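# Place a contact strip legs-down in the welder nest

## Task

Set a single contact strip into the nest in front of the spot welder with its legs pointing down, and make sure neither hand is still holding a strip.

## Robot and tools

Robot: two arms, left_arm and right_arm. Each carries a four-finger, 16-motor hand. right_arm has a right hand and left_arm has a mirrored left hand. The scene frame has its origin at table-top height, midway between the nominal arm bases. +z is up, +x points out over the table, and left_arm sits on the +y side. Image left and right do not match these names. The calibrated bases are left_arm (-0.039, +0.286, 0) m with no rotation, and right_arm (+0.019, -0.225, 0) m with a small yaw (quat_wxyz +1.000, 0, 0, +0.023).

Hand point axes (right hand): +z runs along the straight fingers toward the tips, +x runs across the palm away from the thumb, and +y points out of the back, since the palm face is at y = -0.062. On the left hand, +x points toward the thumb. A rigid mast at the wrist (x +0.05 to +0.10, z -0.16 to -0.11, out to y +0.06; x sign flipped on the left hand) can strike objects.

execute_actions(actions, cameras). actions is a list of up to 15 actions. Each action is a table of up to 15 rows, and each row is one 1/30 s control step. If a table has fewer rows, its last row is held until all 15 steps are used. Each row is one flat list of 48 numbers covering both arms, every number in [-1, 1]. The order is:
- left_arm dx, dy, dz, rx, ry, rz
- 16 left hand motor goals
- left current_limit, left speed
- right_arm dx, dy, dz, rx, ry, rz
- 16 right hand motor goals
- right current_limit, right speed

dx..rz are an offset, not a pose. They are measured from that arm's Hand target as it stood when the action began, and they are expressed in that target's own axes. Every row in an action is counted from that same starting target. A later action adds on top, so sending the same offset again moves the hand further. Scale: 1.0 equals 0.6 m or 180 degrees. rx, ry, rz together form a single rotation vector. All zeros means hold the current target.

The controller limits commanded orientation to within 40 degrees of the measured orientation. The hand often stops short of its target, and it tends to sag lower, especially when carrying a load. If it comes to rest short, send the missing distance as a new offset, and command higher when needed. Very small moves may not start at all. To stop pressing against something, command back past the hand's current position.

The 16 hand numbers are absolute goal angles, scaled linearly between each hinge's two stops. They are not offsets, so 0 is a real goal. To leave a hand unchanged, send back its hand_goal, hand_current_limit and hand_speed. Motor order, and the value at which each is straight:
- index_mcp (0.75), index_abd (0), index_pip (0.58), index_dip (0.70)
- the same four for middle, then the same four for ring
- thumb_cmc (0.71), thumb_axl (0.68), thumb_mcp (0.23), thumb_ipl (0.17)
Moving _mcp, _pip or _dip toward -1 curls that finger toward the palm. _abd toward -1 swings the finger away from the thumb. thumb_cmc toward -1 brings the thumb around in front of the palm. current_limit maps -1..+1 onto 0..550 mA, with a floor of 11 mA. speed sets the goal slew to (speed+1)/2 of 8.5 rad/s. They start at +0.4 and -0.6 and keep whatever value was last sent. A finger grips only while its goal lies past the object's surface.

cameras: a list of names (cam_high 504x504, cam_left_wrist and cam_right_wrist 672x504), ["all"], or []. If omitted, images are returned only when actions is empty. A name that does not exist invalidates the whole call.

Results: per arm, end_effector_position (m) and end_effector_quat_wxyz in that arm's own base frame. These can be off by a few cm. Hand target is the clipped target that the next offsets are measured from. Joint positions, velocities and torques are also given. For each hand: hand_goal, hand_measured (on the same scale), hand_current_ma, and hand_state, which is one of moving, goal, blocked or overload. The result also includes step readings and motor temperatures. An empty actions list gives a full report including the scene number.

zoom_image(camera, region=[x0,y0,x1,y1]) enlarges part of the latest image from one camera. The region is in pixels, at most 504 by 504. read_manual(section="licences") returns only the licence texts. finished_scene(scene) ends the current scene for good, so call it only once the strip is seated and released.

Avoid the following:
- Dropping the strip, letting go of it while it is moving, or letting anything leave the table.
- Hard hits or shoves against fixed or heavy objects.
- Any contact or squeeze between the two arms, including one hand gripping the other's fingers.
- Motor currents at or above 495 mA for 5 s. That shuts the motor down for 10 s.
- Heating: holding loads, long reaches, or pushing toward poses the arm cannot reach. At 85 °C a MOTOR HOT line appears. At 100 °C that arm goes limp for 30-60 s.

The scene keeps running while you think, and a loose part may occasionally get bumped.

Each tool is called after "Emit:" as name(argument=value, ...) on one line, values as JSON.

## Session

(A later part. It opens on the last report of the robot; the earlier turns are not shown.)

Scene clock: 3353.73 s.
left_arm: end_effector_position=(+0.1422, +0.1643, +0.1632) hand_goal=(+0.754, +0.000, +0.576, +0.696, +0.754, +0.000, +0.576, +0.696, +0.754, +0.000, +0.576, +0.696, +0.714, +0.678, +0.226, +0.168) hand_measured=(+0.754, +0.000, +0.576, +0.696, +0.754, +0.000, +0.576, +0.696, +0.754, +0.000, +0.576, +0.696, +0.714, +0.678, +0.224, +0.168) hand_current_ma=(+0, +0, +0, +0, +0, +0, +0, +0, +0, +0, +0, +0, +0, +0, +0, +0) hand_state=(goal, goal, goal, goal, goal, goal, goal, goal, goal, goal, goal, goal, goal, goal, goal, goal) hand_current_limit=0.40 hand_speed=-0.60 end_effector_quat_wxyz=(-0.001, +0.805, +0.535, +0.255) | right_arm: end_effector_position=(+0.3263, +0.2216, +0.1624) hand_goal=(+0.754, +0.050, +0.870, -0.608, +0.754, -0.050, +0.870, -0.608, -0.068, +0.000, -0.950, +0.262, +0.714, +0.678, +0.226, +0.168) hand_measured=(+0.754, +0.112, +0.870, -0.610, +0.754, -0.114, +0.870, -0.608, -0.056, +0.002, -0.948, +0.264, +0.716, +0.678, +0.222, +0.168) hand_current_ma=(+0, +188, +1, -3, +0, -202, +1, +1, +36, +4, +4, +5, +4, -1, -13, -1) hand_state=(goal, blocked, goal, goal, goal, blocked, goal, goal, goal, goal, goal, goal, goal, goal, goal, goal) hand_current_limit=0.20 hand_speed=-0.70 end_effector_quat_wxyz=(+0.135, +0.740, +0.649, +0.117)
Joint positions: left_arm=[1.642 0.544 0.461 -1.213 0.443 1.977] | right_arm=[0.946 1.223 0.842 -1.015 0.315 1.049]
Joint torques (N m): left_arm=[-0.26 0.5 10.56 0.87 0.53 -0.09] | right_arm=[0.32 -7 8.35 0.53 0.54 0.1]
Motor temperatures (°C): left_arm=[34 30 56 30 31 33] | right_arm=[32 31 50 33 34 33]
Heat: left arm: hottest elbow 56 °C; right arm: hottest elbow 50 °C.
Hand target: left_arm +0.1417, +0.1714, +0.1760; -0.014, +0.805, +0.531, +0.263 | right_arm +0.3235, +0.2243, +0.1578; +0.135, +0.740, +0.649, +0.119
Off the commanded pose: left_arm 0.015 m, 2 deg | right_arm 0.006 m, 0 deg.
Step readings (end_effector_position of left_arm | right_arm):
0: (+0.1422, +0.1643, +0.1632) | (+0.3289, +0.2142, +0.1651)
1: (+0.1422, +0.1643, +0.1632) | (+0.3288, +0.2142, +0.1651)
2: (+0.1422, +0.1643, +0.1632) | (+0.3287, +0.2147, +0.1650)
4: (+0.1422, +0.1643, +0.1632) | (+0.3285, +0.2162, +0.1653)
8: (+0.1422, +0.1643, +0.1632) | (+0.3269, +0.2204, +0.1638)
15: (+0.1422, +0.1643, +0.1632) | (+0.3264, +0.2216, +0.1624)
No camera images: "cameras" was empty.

Emit:
execute_actions(actions=[[[0,0,0,0,0,0,0.754,0,0.576,0.696,0.754,0,0.576,0.696,0.754,0,0.576,0.696,0.714,0.678,0.226,0.168,0.4,-0.6,-0.0018,-0.0083,0.0182,0,0,0,0.754,0.05,0.869,-0.609,0.754,-0.05,0.869,-0.609,-0.068,0,-0.95,0.262,0.714,0.678,0.226,0.168,0.2,-0.7]]], cameras=[])

Scene clock: 3359.17 s.
left_arm: end_effector_position=(+0.1422, +0.1643, +0.1632) hand_goal=(+0.754, +0.000, +0.576, +0.696, +0.754, +0.000, +0.576, +0.696, +0.754, +0.000, +0.576, +0.696, +0.714, +0.678, +0.226, +0.168) hand_measured=(+0.754, +0.000, +0.576, +0.696, +0.754, +0.000, +0.576, +0.696, +0.754, +0.000, +0.576, +0.696, +0.714, +0.678, +0.224, +0.168) hand_current_ma=(+0, +0, +0, +0, +0, +0, +0, +0, +0, +0, +0, +0, +0, +0, +0, +0) hand_state=(goal, goal, goal, goal, goal, goal, goal, goal, goal, goal, goal, goal, goal, goal, goal, goal) hand_current_limit=0.40 hand_speed=-0.60 end_effector_quat_wxyz=(-0.001, +0.805, +0.535, +0.255) | right_arm: end_effector_position=(+0.3252, +0.2199, +0.1506) hand_goal=(+0.754, +0.050, +0.870, -0.608, +0.754, -0.050, +0.870, -0.608, -0.068, +0.000, -0.950, +0.262, +0.714, +0.678, +0.226, +0.168) hand_measured=(+0.754, +0.112, +0.870, -0.610, +0.754, -0.114, +0.872, -0.608, -0.056, +0.002, -0.948, +0.264, +0.716, +0.678, +0.222, +0.168) hand_current_ma=(+0, +188, +1, -3, +0, -202, +2, +0, +36, +4, +4, +5, +4, -1, -13, -1) hand_state=(goal, blocked, goal, goal, goal, blocked, goal, goal, goal, goal, goal, goal, goal, goal, goal, goal) hand_current_limit=0.20 hand_speed=-0.70 end_effector_quat_wxyz=(+0.136, +0.740, +0.648, +0.118)
Joint positions: left_arm=[1.642 0.544 0.461 -1.213 0.443 1.977] | right_arm=[0.947 1.232 0.815 -0.98 0.318 1.051]
Joint torques (N m): left_arm=[-0.26 0.44 10.58 0.87 0.53 -0.09] | right_arm=[0.09 -6.95 8.44 0.81 0.47 0.15]
Motor temperatures (°C): left_arm=[34 30 56 30 31 33] | right_arm=[32 31 50 33 34 33]
Heat: left arm: hottest elbow 56 °C; right arm: hottest elbow 50 °C.
Hand target: left_arm +0.1417, +0.1714, +0.1760; -0.014, +0.805, +0.531, +0.263 | right_arm +0.3225, +0.2234, +0.1459; +0.135, +0.740, +0.649, +0.119
Off the commanded pose: left_arm 0.015 m, 2 deg | right_arm 0.006 m, 0 deg.
Step readings (end_effector_position of left_arm | right_arm):
0: (+0.1422, +0.1643, +0.1632) | (+0.3262, +0.2215, +0.1624)
1: (+0.1422, +0.1643, +0.1632) | (+0.3262, +0.2215, +0.1622)
2: (+0.1422, +0.1643, +0.1632) | (+0.3263, +0.2215, +0.1617)
4: (+0.1422, +0.1643, +0.1632) | (+0.3261, +0.2212, +0.1590)
8: (+0.1422, +0.1643, +0.1632) | (+0.3246, +0.2193, +0.1514)
15: (+0.1422, +0.1643, +0.1632) | (+0.3252, +0.2199, +0.1506)
No camera images: "cameras" was empty.

Emit:
execute_actions(actions=[[[0,0,0,0,0,0,0.754,0,0.576,0.696,0.754,0,0.576,0.696,0.754,0,0.576,0.696,0.714,0.678,0.226,0.168,0.4,-0.6,0,0,0,0,0,0,0.754,0.14,0.869,-0.609,0.754,-0.14,0.869,-0.609,-0.068,0,-0.95,0.262,0.714,0.678,0.226,0.168,0.2,-0.85]],[[0,0,0,0,0,0,0.754,0,0.576,0.696,0.754,0,0.576,0.696,0.754,0,0.576,0.696,0.714,0.678,0.226,0.168,0.4,-0.6,0,0,0,0,0,0,0.754,0.3,0.869,-0.609,0.754,-0.3,0.869,-0.609,-0.068,0,-0.95,0.262,0.714,0.678,0.226,0.168,0.2,-0.7]]], cameras=["cam_right_wrist"])

Emit:
zoom_image(camera="cam_right_wrist", region=[270, 130, 350, 210])

Scene clock: 3375.07 s.
left_arm: end_effector_position=(+0.1422, +0.1643, +0.1632) hand_goal=(+0.754, +0.000, +0.576, +0.696, +0.754, +0.000, +0.576, +0.696, +0.754, +0.000, +0.576, +0.696, +0.714, +0.678, +0.226, +0.168) hand_measured=(+0.754, +0.000, +0.576, +0.696, +0.754, +0.000, +0.576, +0.696, +0.754, +0.000, +0.576, +0.696, +0.714, +0.678, +0.224, +0.168) hand_current_ma=(+0, +0, +0, +0, +0, +0, +0, +0, +0, +0, +0, +0, +0, +0, +0, +0) hand_state=(goal, goal, goal, goal, goal, goal, goal, goal, goal, goal, goal, goal, goal, goal, goal, goal) hand_current_limit=0.40 hand_speed=-0.60 end_effector_quat_wxyz=(-0.001, +0.805, +0.535, +0.255) | right_arm: end_effector_position=(+0.3256, +0.2201, +0.1509) hand_goal=(+0.754, +0.300, +0.870, -0.608, +0.754, -0.300, +0.870, -0.608, -0.068, +0.000, -0.950, +0.262, +0.714, +0.678, +0.226, +0.168) hand_measured=(+0.754, +0.292, +0.870, -0.610, +0.754, -0.292, +0.872, -0.608, -0.056, +0.002, -0.948, +0.264, +0.716, +0.678, +0.222, +0.168) hand_current_ma=(+0, -18, +1, -3, +0, +19, +2, +0, +36, +4, +4, +5, +4, -1, -13, -1) hand_state=(goal, goal, goal, goal, goal, goal, goal, goal, goal, goal, goal, goal, goal, goal, goal, goal) hand_current_limit=0.20 hand_speed=-0.70 end_effector_quat_wxyz=(+0.136, +0.740, +0.648, +0.119)
Joint positions: left_arm=[1.642 0.544 0.461 -1.213 0.443 1.977] | right_arm=[0.947 1.232 0.815 -0.977 0.319 1.051]
Joint torques (N m): left_arm=[-0.26 0.44 10.56 0.87 0.53 -0.09] | right_arm=[0.26 -7.24 8.36 0.53 0.46 0.17]
Motor temperatures (°C): left_arm=[34 30 56 30 31 33] | right_arm=[32 31 49 33 34 33]
Heat: left arm: hottest elbow 56 °C; right arm: hottest elbow 49 °C.
Hand target: left_arm +0.1417, +0.1714, +0.1760; -0.014, +0.805, +0.531, +0.263 | right_arm +0.3226, +0.2234, +0.1459; +0.135, +0.740, +0.649, +0.119
Off the commanded pose: left_arm 0.015 m, 2 deg | right_arm 0.007 m, 0 deg.
Step readings (end_effector_position of left_arm | right_arm):
0: (+0.1422, +0.1643, +0.1632) | (+0.3252, +0.2199, +0.1506)
1: (+0.1422, +0.1643, +0.1632) | (+0.3252, +0.2199, +0.1506)
2: (+0.1422, +0.1643, +0.1632) | (+0.3252, +0.2199, +0.1506)
4: (+0.1422, +0.1643, +0.1632) | (+0.3252, +0.2199, +0.1506)
8: (+0.1422, +0.1643, +0.1632) | (+0.3252, +0.2199, +0.1506)
15: (+0.1422, +0.1643, +0.1632) | (+0.3252, +0.2199, +0.1506)
16: (+0.1422, +0.1643, +0.1632) | (+0.3252, +0.2199, +0.1506)
17: (+0.1422, +0.1643, +0.1632) | (+0.3252, +0.2199, +0.1507)
19: (+0.1422, +0.1643, +0.1632) | (+0.3254, +0.2199, +0.1508)
23: (+0.1422, +0.1643, +0.1632) | (+0.3255, +0.2201, +0.1509)
30: (+0.1422, +0.1643, +0.1632) | (+0.3256, +0.2201, +0.1509)
Images, in order (width x height): cam_right_wrist 672x504.

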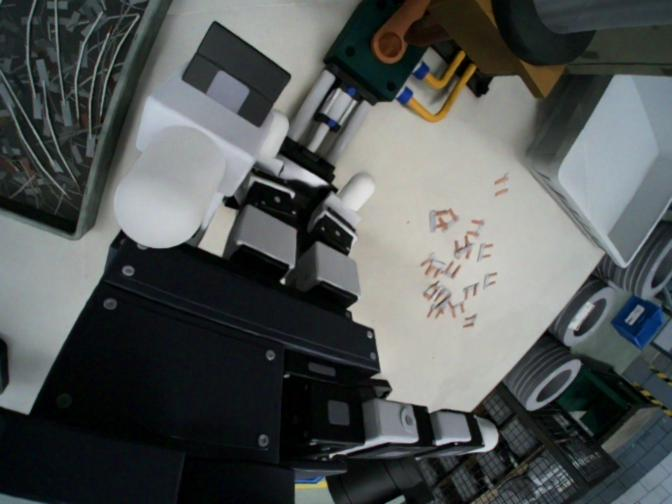

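Scaled by 6.300 from the camera's 672x504 image, which has a finer 960x720 frame.

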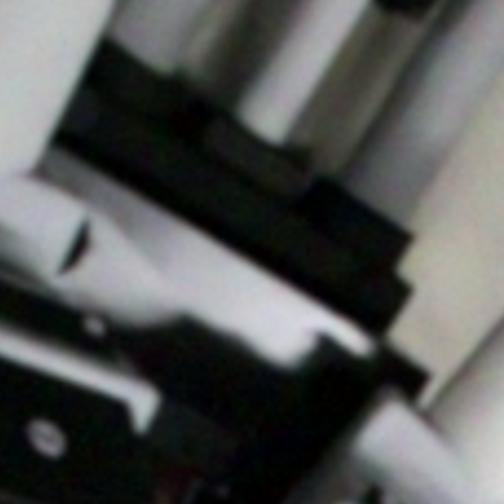

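Emit:
execute_actions(actions=[[[0,0,0,0,0,0,0.754,0,0.576,0.696,0.754,0,0.576,0.696,0.754,0,0.576,0.696,0.714,0.678,0.226,0.168,0.4,-0.6,0,0,0,0,0,0,0.754,0.45,0.869,-0.609,0.754,-0.45,0.869,-0.609,-0.068,0,-0.95,0.262,0.714,0.678,0.226,0.168,0.2,-0.6]],[[0,0,0,0,0,0,0.754,0,0.576,0.696,0.754,0,0.576,0.696,0.754,0,0.576,0.696,0.714,0.678,0.226,0.168,0.4,-0.6,0.0198,0.0367,-0.0663,0,0,0,0.754,0.45,0.869,-0.609,0.754,-0.45,0.869,-0.609,-0.068,0,-0.95,0.262,0.714,0.678,0.226,0.168,0.2,-0.6]]], cameras=["cam_right_wrist"])

Emit:
zoom_image(camera="cam_right_wrist", region=[270, 100, 360, 190])

Scene clock: 3385.93 s.
left_arm: end_effector_position=(+0.1422, +0.1643, +0.1632) hand_goal=(+0.754, +0.000, +0.576, +0.696, +0.754, +0.000, +0.576, +0.696, +0.754, +0.000, +0.576, +0.696, +0.714, +0.678, +0.226, +0.168) hand_measured=(+0.754, +0.000, +0.576, +0.696, +0.754, +0.000, +0.576, +0.696, +0.754, +0.000, +0.576, +0.696, +0.714, +0.678, +0.224, +0.168) hand_current_ma=(+0, +0, +0, +0, +0, +0, +0, +0, +0, +0, +0, +0, +0, +0, +0, +0) hand_state=(goal, goal, goal, goal, goal, goal, goal, goal, goal, goal, goal, goal, goal, goal, goal, goal) hand_current_limit=0.40 hand_speed=-0.60 end_effector_quat_wxyz=(-0.001, +0.805, +0.535, +0.255) | right_arm: end_effector_position=(+0.3236, +0.2174, +0.1665) hand_goal=(+0.754, +0.450, +0.870, -0.608, +0.754, -0.450, +0.870, -0.608, -0.068, +0.000, -0.950, +0.262, +0.714, +0.678, +0.226, +0.168) hand_measured=(+0.754, +0.444, +0.870, -0.610, +0.754, -0.448, +0.872, -0.608, -0.056, +0.002, -0.948, +0.264, +0.716, +0.678, +0.222, +0.168) hand_current_ma=(+0, -11, +1, -3, -1, +5, +2, +0, +36, +4, +4, +5, +4, -1, -13, -1) hand_state=(goal, goal, goal, goal, goal, goal, goal, goal, goal, goal, goal, goal, goal, goal, goal, goal) hand_current_limit=0.20 hand_speed=-0.60 end_effector_quat_wxyz=(+0.142, +0.738, +0.653, +0.092)
Joint positions: left_arm=[1.642 0.544 0.461 -1.213 0.443 1.977] | right_arm=[0.947 1.233 0.869 -1.085 0.319 1.051]
Joint torques (N m): left_arm=[-0.26 0.44 10.56 0.87 0.53 -0.09] | right_arm=[0.62 -8.06 13.98 -0.31 0.39 0.18]
Motor temperatures (°C): left_arm=[34 30 56 30 31 33] | right_arm=[32 31 49 33 34 33]
Heat: left arm: hottest elbow 56 °C; right arm: hottest elbow 49 °C.
Hand target: left_arm +0.1417, +0.1714, +0.1760; -0.014, +0.805, +0.531, +0.263 | right_arm +0.3306, +0.2343, +0.1909; +0.135, +0.740, +0.649, +0.119
Off the commanded pose: left_arm 0.015 m, 2 deg | right_arm 0.030 m, 3 deg.
Step readings (end_effector_position of left_arm | right_arm):
0: (+0.1422, +0.1643, +0.1632) | (+0.3256, +0.2201, +0.1509)
1: (+0.1422, +0.1643, +0.1632) | (+0.3256, +0.2201, +0.1509)
2: (+0.1422, +0.1643, +0.1632) | (+0.3256, +0.2201, +0.1509)
4: (+0.1422, +0.1643, +0.1632) | (+0.3256, +0.2201, +0.1509)
8: (+0.1422, +0.1643, +0.1632) | (+0.3256, +0.2202, +0.1507)
15: (+0.1422, +0.1643, +0.1632) | (+0.3256, +0.2202, +0.1505)
16: (+0.1422, +0.1643, +0.1632) | (+0.3256, +0.2202, +0.1505)
17: (+0.1422, +0.1643, +0.1632) | (+0.3251, +0.2195, +0.1503)
19: (+0.1422, +0.1643, +0.1632) | (+0.3226, +0.2160, +0.1505)
23: (+0.1422, +0.1643, +0.1632) | (+0.3210, +0.2137, +0.1566)
30: (+0.1422, +0.1643, +0.1632) | (+0.3240, +0.2179, +0.1665)
Images, in order (width x height): cam_right_wrist 672x504.

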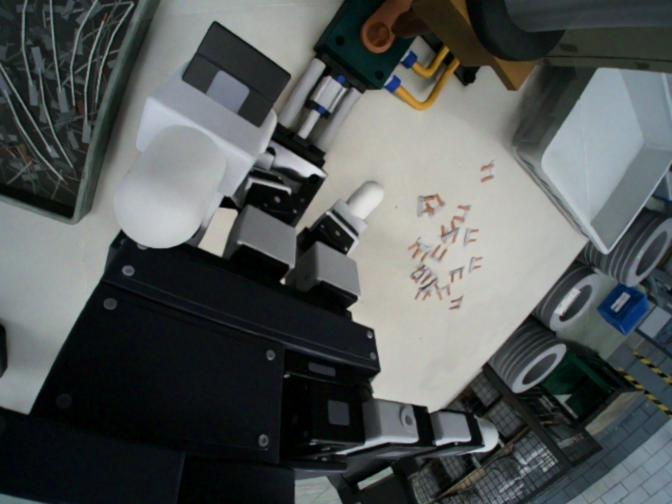

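Scaled by 5.600 from the camera's 672x504 image, which has a finer 960x720 frame.

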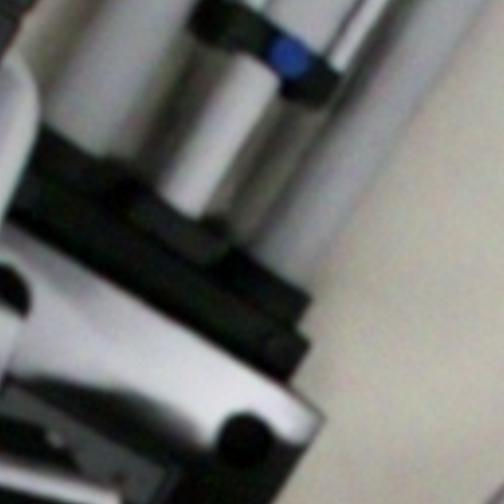

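Emit:
execute_actions(actions=[[[0,0,0,0,0,0,0.754,0,0.576,0.696,0.754,0,0.576,0.696,0.754,0,0.576,0.696,0.714,0.678,0.226,0.168,0.4,-0.6,-0.0028,-0.0448,-0.0348,0,0,0,0.754,0.3,0.869,-0.609,0.754,-0.3,0.869,-0.609,-0.068,0,-0.95,0.262,0.714,0.678,0.226,0.168,0.2,-0.6]],[[0,0,0,0,0,0,0.754,0,0.576,0.696,0.754,0,0.576,0.696,0.754,0,0.576,0.696,0.714,0.678,0.226,0.168,0.4,-0.6,-0.0028,-0.0448,-0.0348,0,0,0,0.754,0.22,0.869,-0.609,0.754,-0.22,0.869,-0.609,-0.068,0,-0.95,0.262,0.714,0.678,0.226,0.168,0.2,-0.6]]], cameras=["cam_right_wrist"])

Emit:
zoom_image(camera="cam_right_wrist", region=[280, 85, 360, 165])

Scene clock: 3396.77 s.
left_arm: end_effector_position=(+0.1422, +0.1643, +0.1632) hand_goal=(+0.754, +0.000, +0.576, +0.696, +0.754, +0.000, +0.576, +0.696, +0.754, +0.000, +0.576, +0.696, +0.714, +0.678, +0.226, +0.168) hand_measured=(+0.754, +0.000, +0.576, +0.696, +0.754, +0.000, +0.576, +0.696, +0.754, +0.000, +0.576, +0.696, +0.714, +0.678, +0.224, +0.168) hand_current_ma=(+0, +0, +0, +0, +0, +0, +0, +0, +0, +0, +0, +0, +0, +0, +0, +0) hand_state=(goal, goal, goal, goal, goal, goal, goal, goal, goal, goal, goal, goal, goal, goal, goal, goal) hand_current_limit=0.40 hand_speed=-0.60 end_effector_quat_wxyz=(-0.001, +0.805, +0.535, +0.255) | right_arm: end_effector_position=(+0.2633, +0.2258, +0.1903) hand_goal=(+0.754, +0.220, +0.870, -0.608, +0.754, -0.220, +0.870, -0.608, -0.068, +0.000, -0.950, +0.262, +0.714, +0.678, +0.226, +0.168) hand_measured=(+0.754, +0.222, +0.870, -0.610, +0.754, -0.222, +0.872, -0.608, -0.056, +0.002, -0.948, +0.264, +0.716, +0.678, +0.222, +0.168) hand_current_ma=(+1, +3, +1, -3, +0, -5, +2, +0, +36, +4, +4, +5, +4, -1, -13, -1) hand_state=(goal, goal, goal, goal, goal, goal, goal, goal, goal, goal, goal, goal, goal, goal, goal, goal) hand_current_limit=0.20 hand_speed=-0.60 end_effector_quat_wxyz=(+0.143, +0.738, +0.652, +0.097)
Joint positions: left_arm=[1.642 0.544 0.461 -1.213 0.443 1.977] | right_arm=[1.128 1.151 0.869 -1.22 0.341 1.239]
Joint torques (N m): left_arm=[-0.26 0.44 10.56 0.87 0.53 -0.09] | right_arm=[0.26 -7.24 13.37 -0.42 0.58 0.22]
Motor temperatures (°C): left_arm=[34 30 56 30 31 33] | right_arm=[32 32 52 33 34 33]
Heat: left arm: hottest elbow 56 °C; right arm: hottest elbow 52 °C.
Hand target: left_arm +0.1417, +0.1714, +0.1760; -0.014, +0.805, +0.531, +0.263 | right_arm +0.2657, +0.2394, +0.2110; +0.135, +0.740, +0.649, +0.119
Off the commanded pose: left_arm 0.015 m, 2 deg | right_arm 0.025 m, 3 deg.
Step readings (end_effector_position of left_arm | right_arm):
0: (+0.1422, +0.1643, +0.1632) | (+0.3236, +0.2174, +0.1665)
1: (+0.1422, +0.1643, +0.1632) | (+0.3234, +0.2174, +0.1665)
2: (+0.1422, +0.1643, +0.1632) | (+0.3222, +0.2172, +0.1668)
4: (+0.1422, +0.1643, +0.1632) | (+0.3160, +0.2179, +0.1686)
8: (+0.1422, +0.1643, +0.1632) | (+0.3012, +0.2249, +0.1759)
15: (+0.1422, +0.1643, +0.1632) | (+0.2948, +0.2241, +0.1801)
16: (+0.1422, +0.1643, +0.1632) | (+0.2944, +0.2238, +0.1800)
17: (+0.1422, +0.1643, +0.1632) | (+0.2927, +0.2237, +0.1803)
19: (+0.1422, +0.1643, +0.1632) | (+0.2866, +0.2233, +0.1820)
23: (+0.1422, +0.1643, +0.1632) | (+0.2706, +0.2289, +0.1871)
30: (+0.1422, +0.1643, +0.1632) | (+0.2640, +0.2272, +0.1902)
Images, in order (width x height): cam_right_wrist 672x504.

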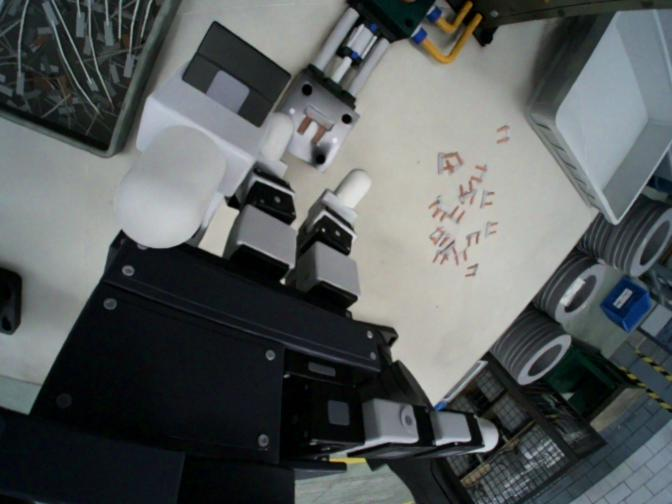

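Scaled by 6.300 from the camera's 672x504 image, which has a finer 960x720 frame.

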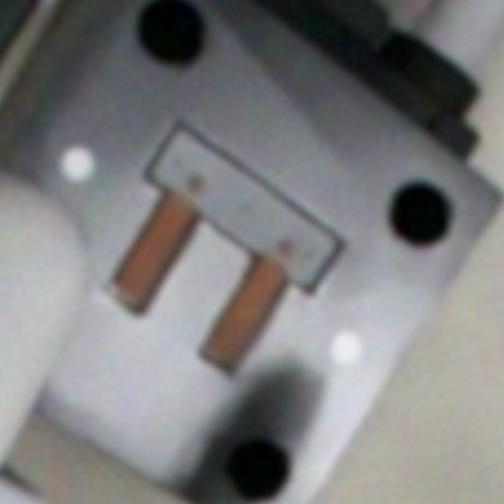

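Emit:
zoom_image(camera="cam_right_wrist", region=[292, 98, 342, 148])

Scaled by 10.080 from the camera's 672x504 image, which has a finer 960x720 frame.

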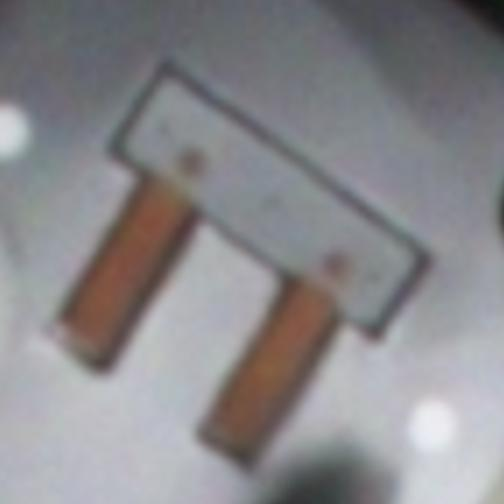

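Emit:
finished_scene(scene=1)

The scene is finished: the task was done.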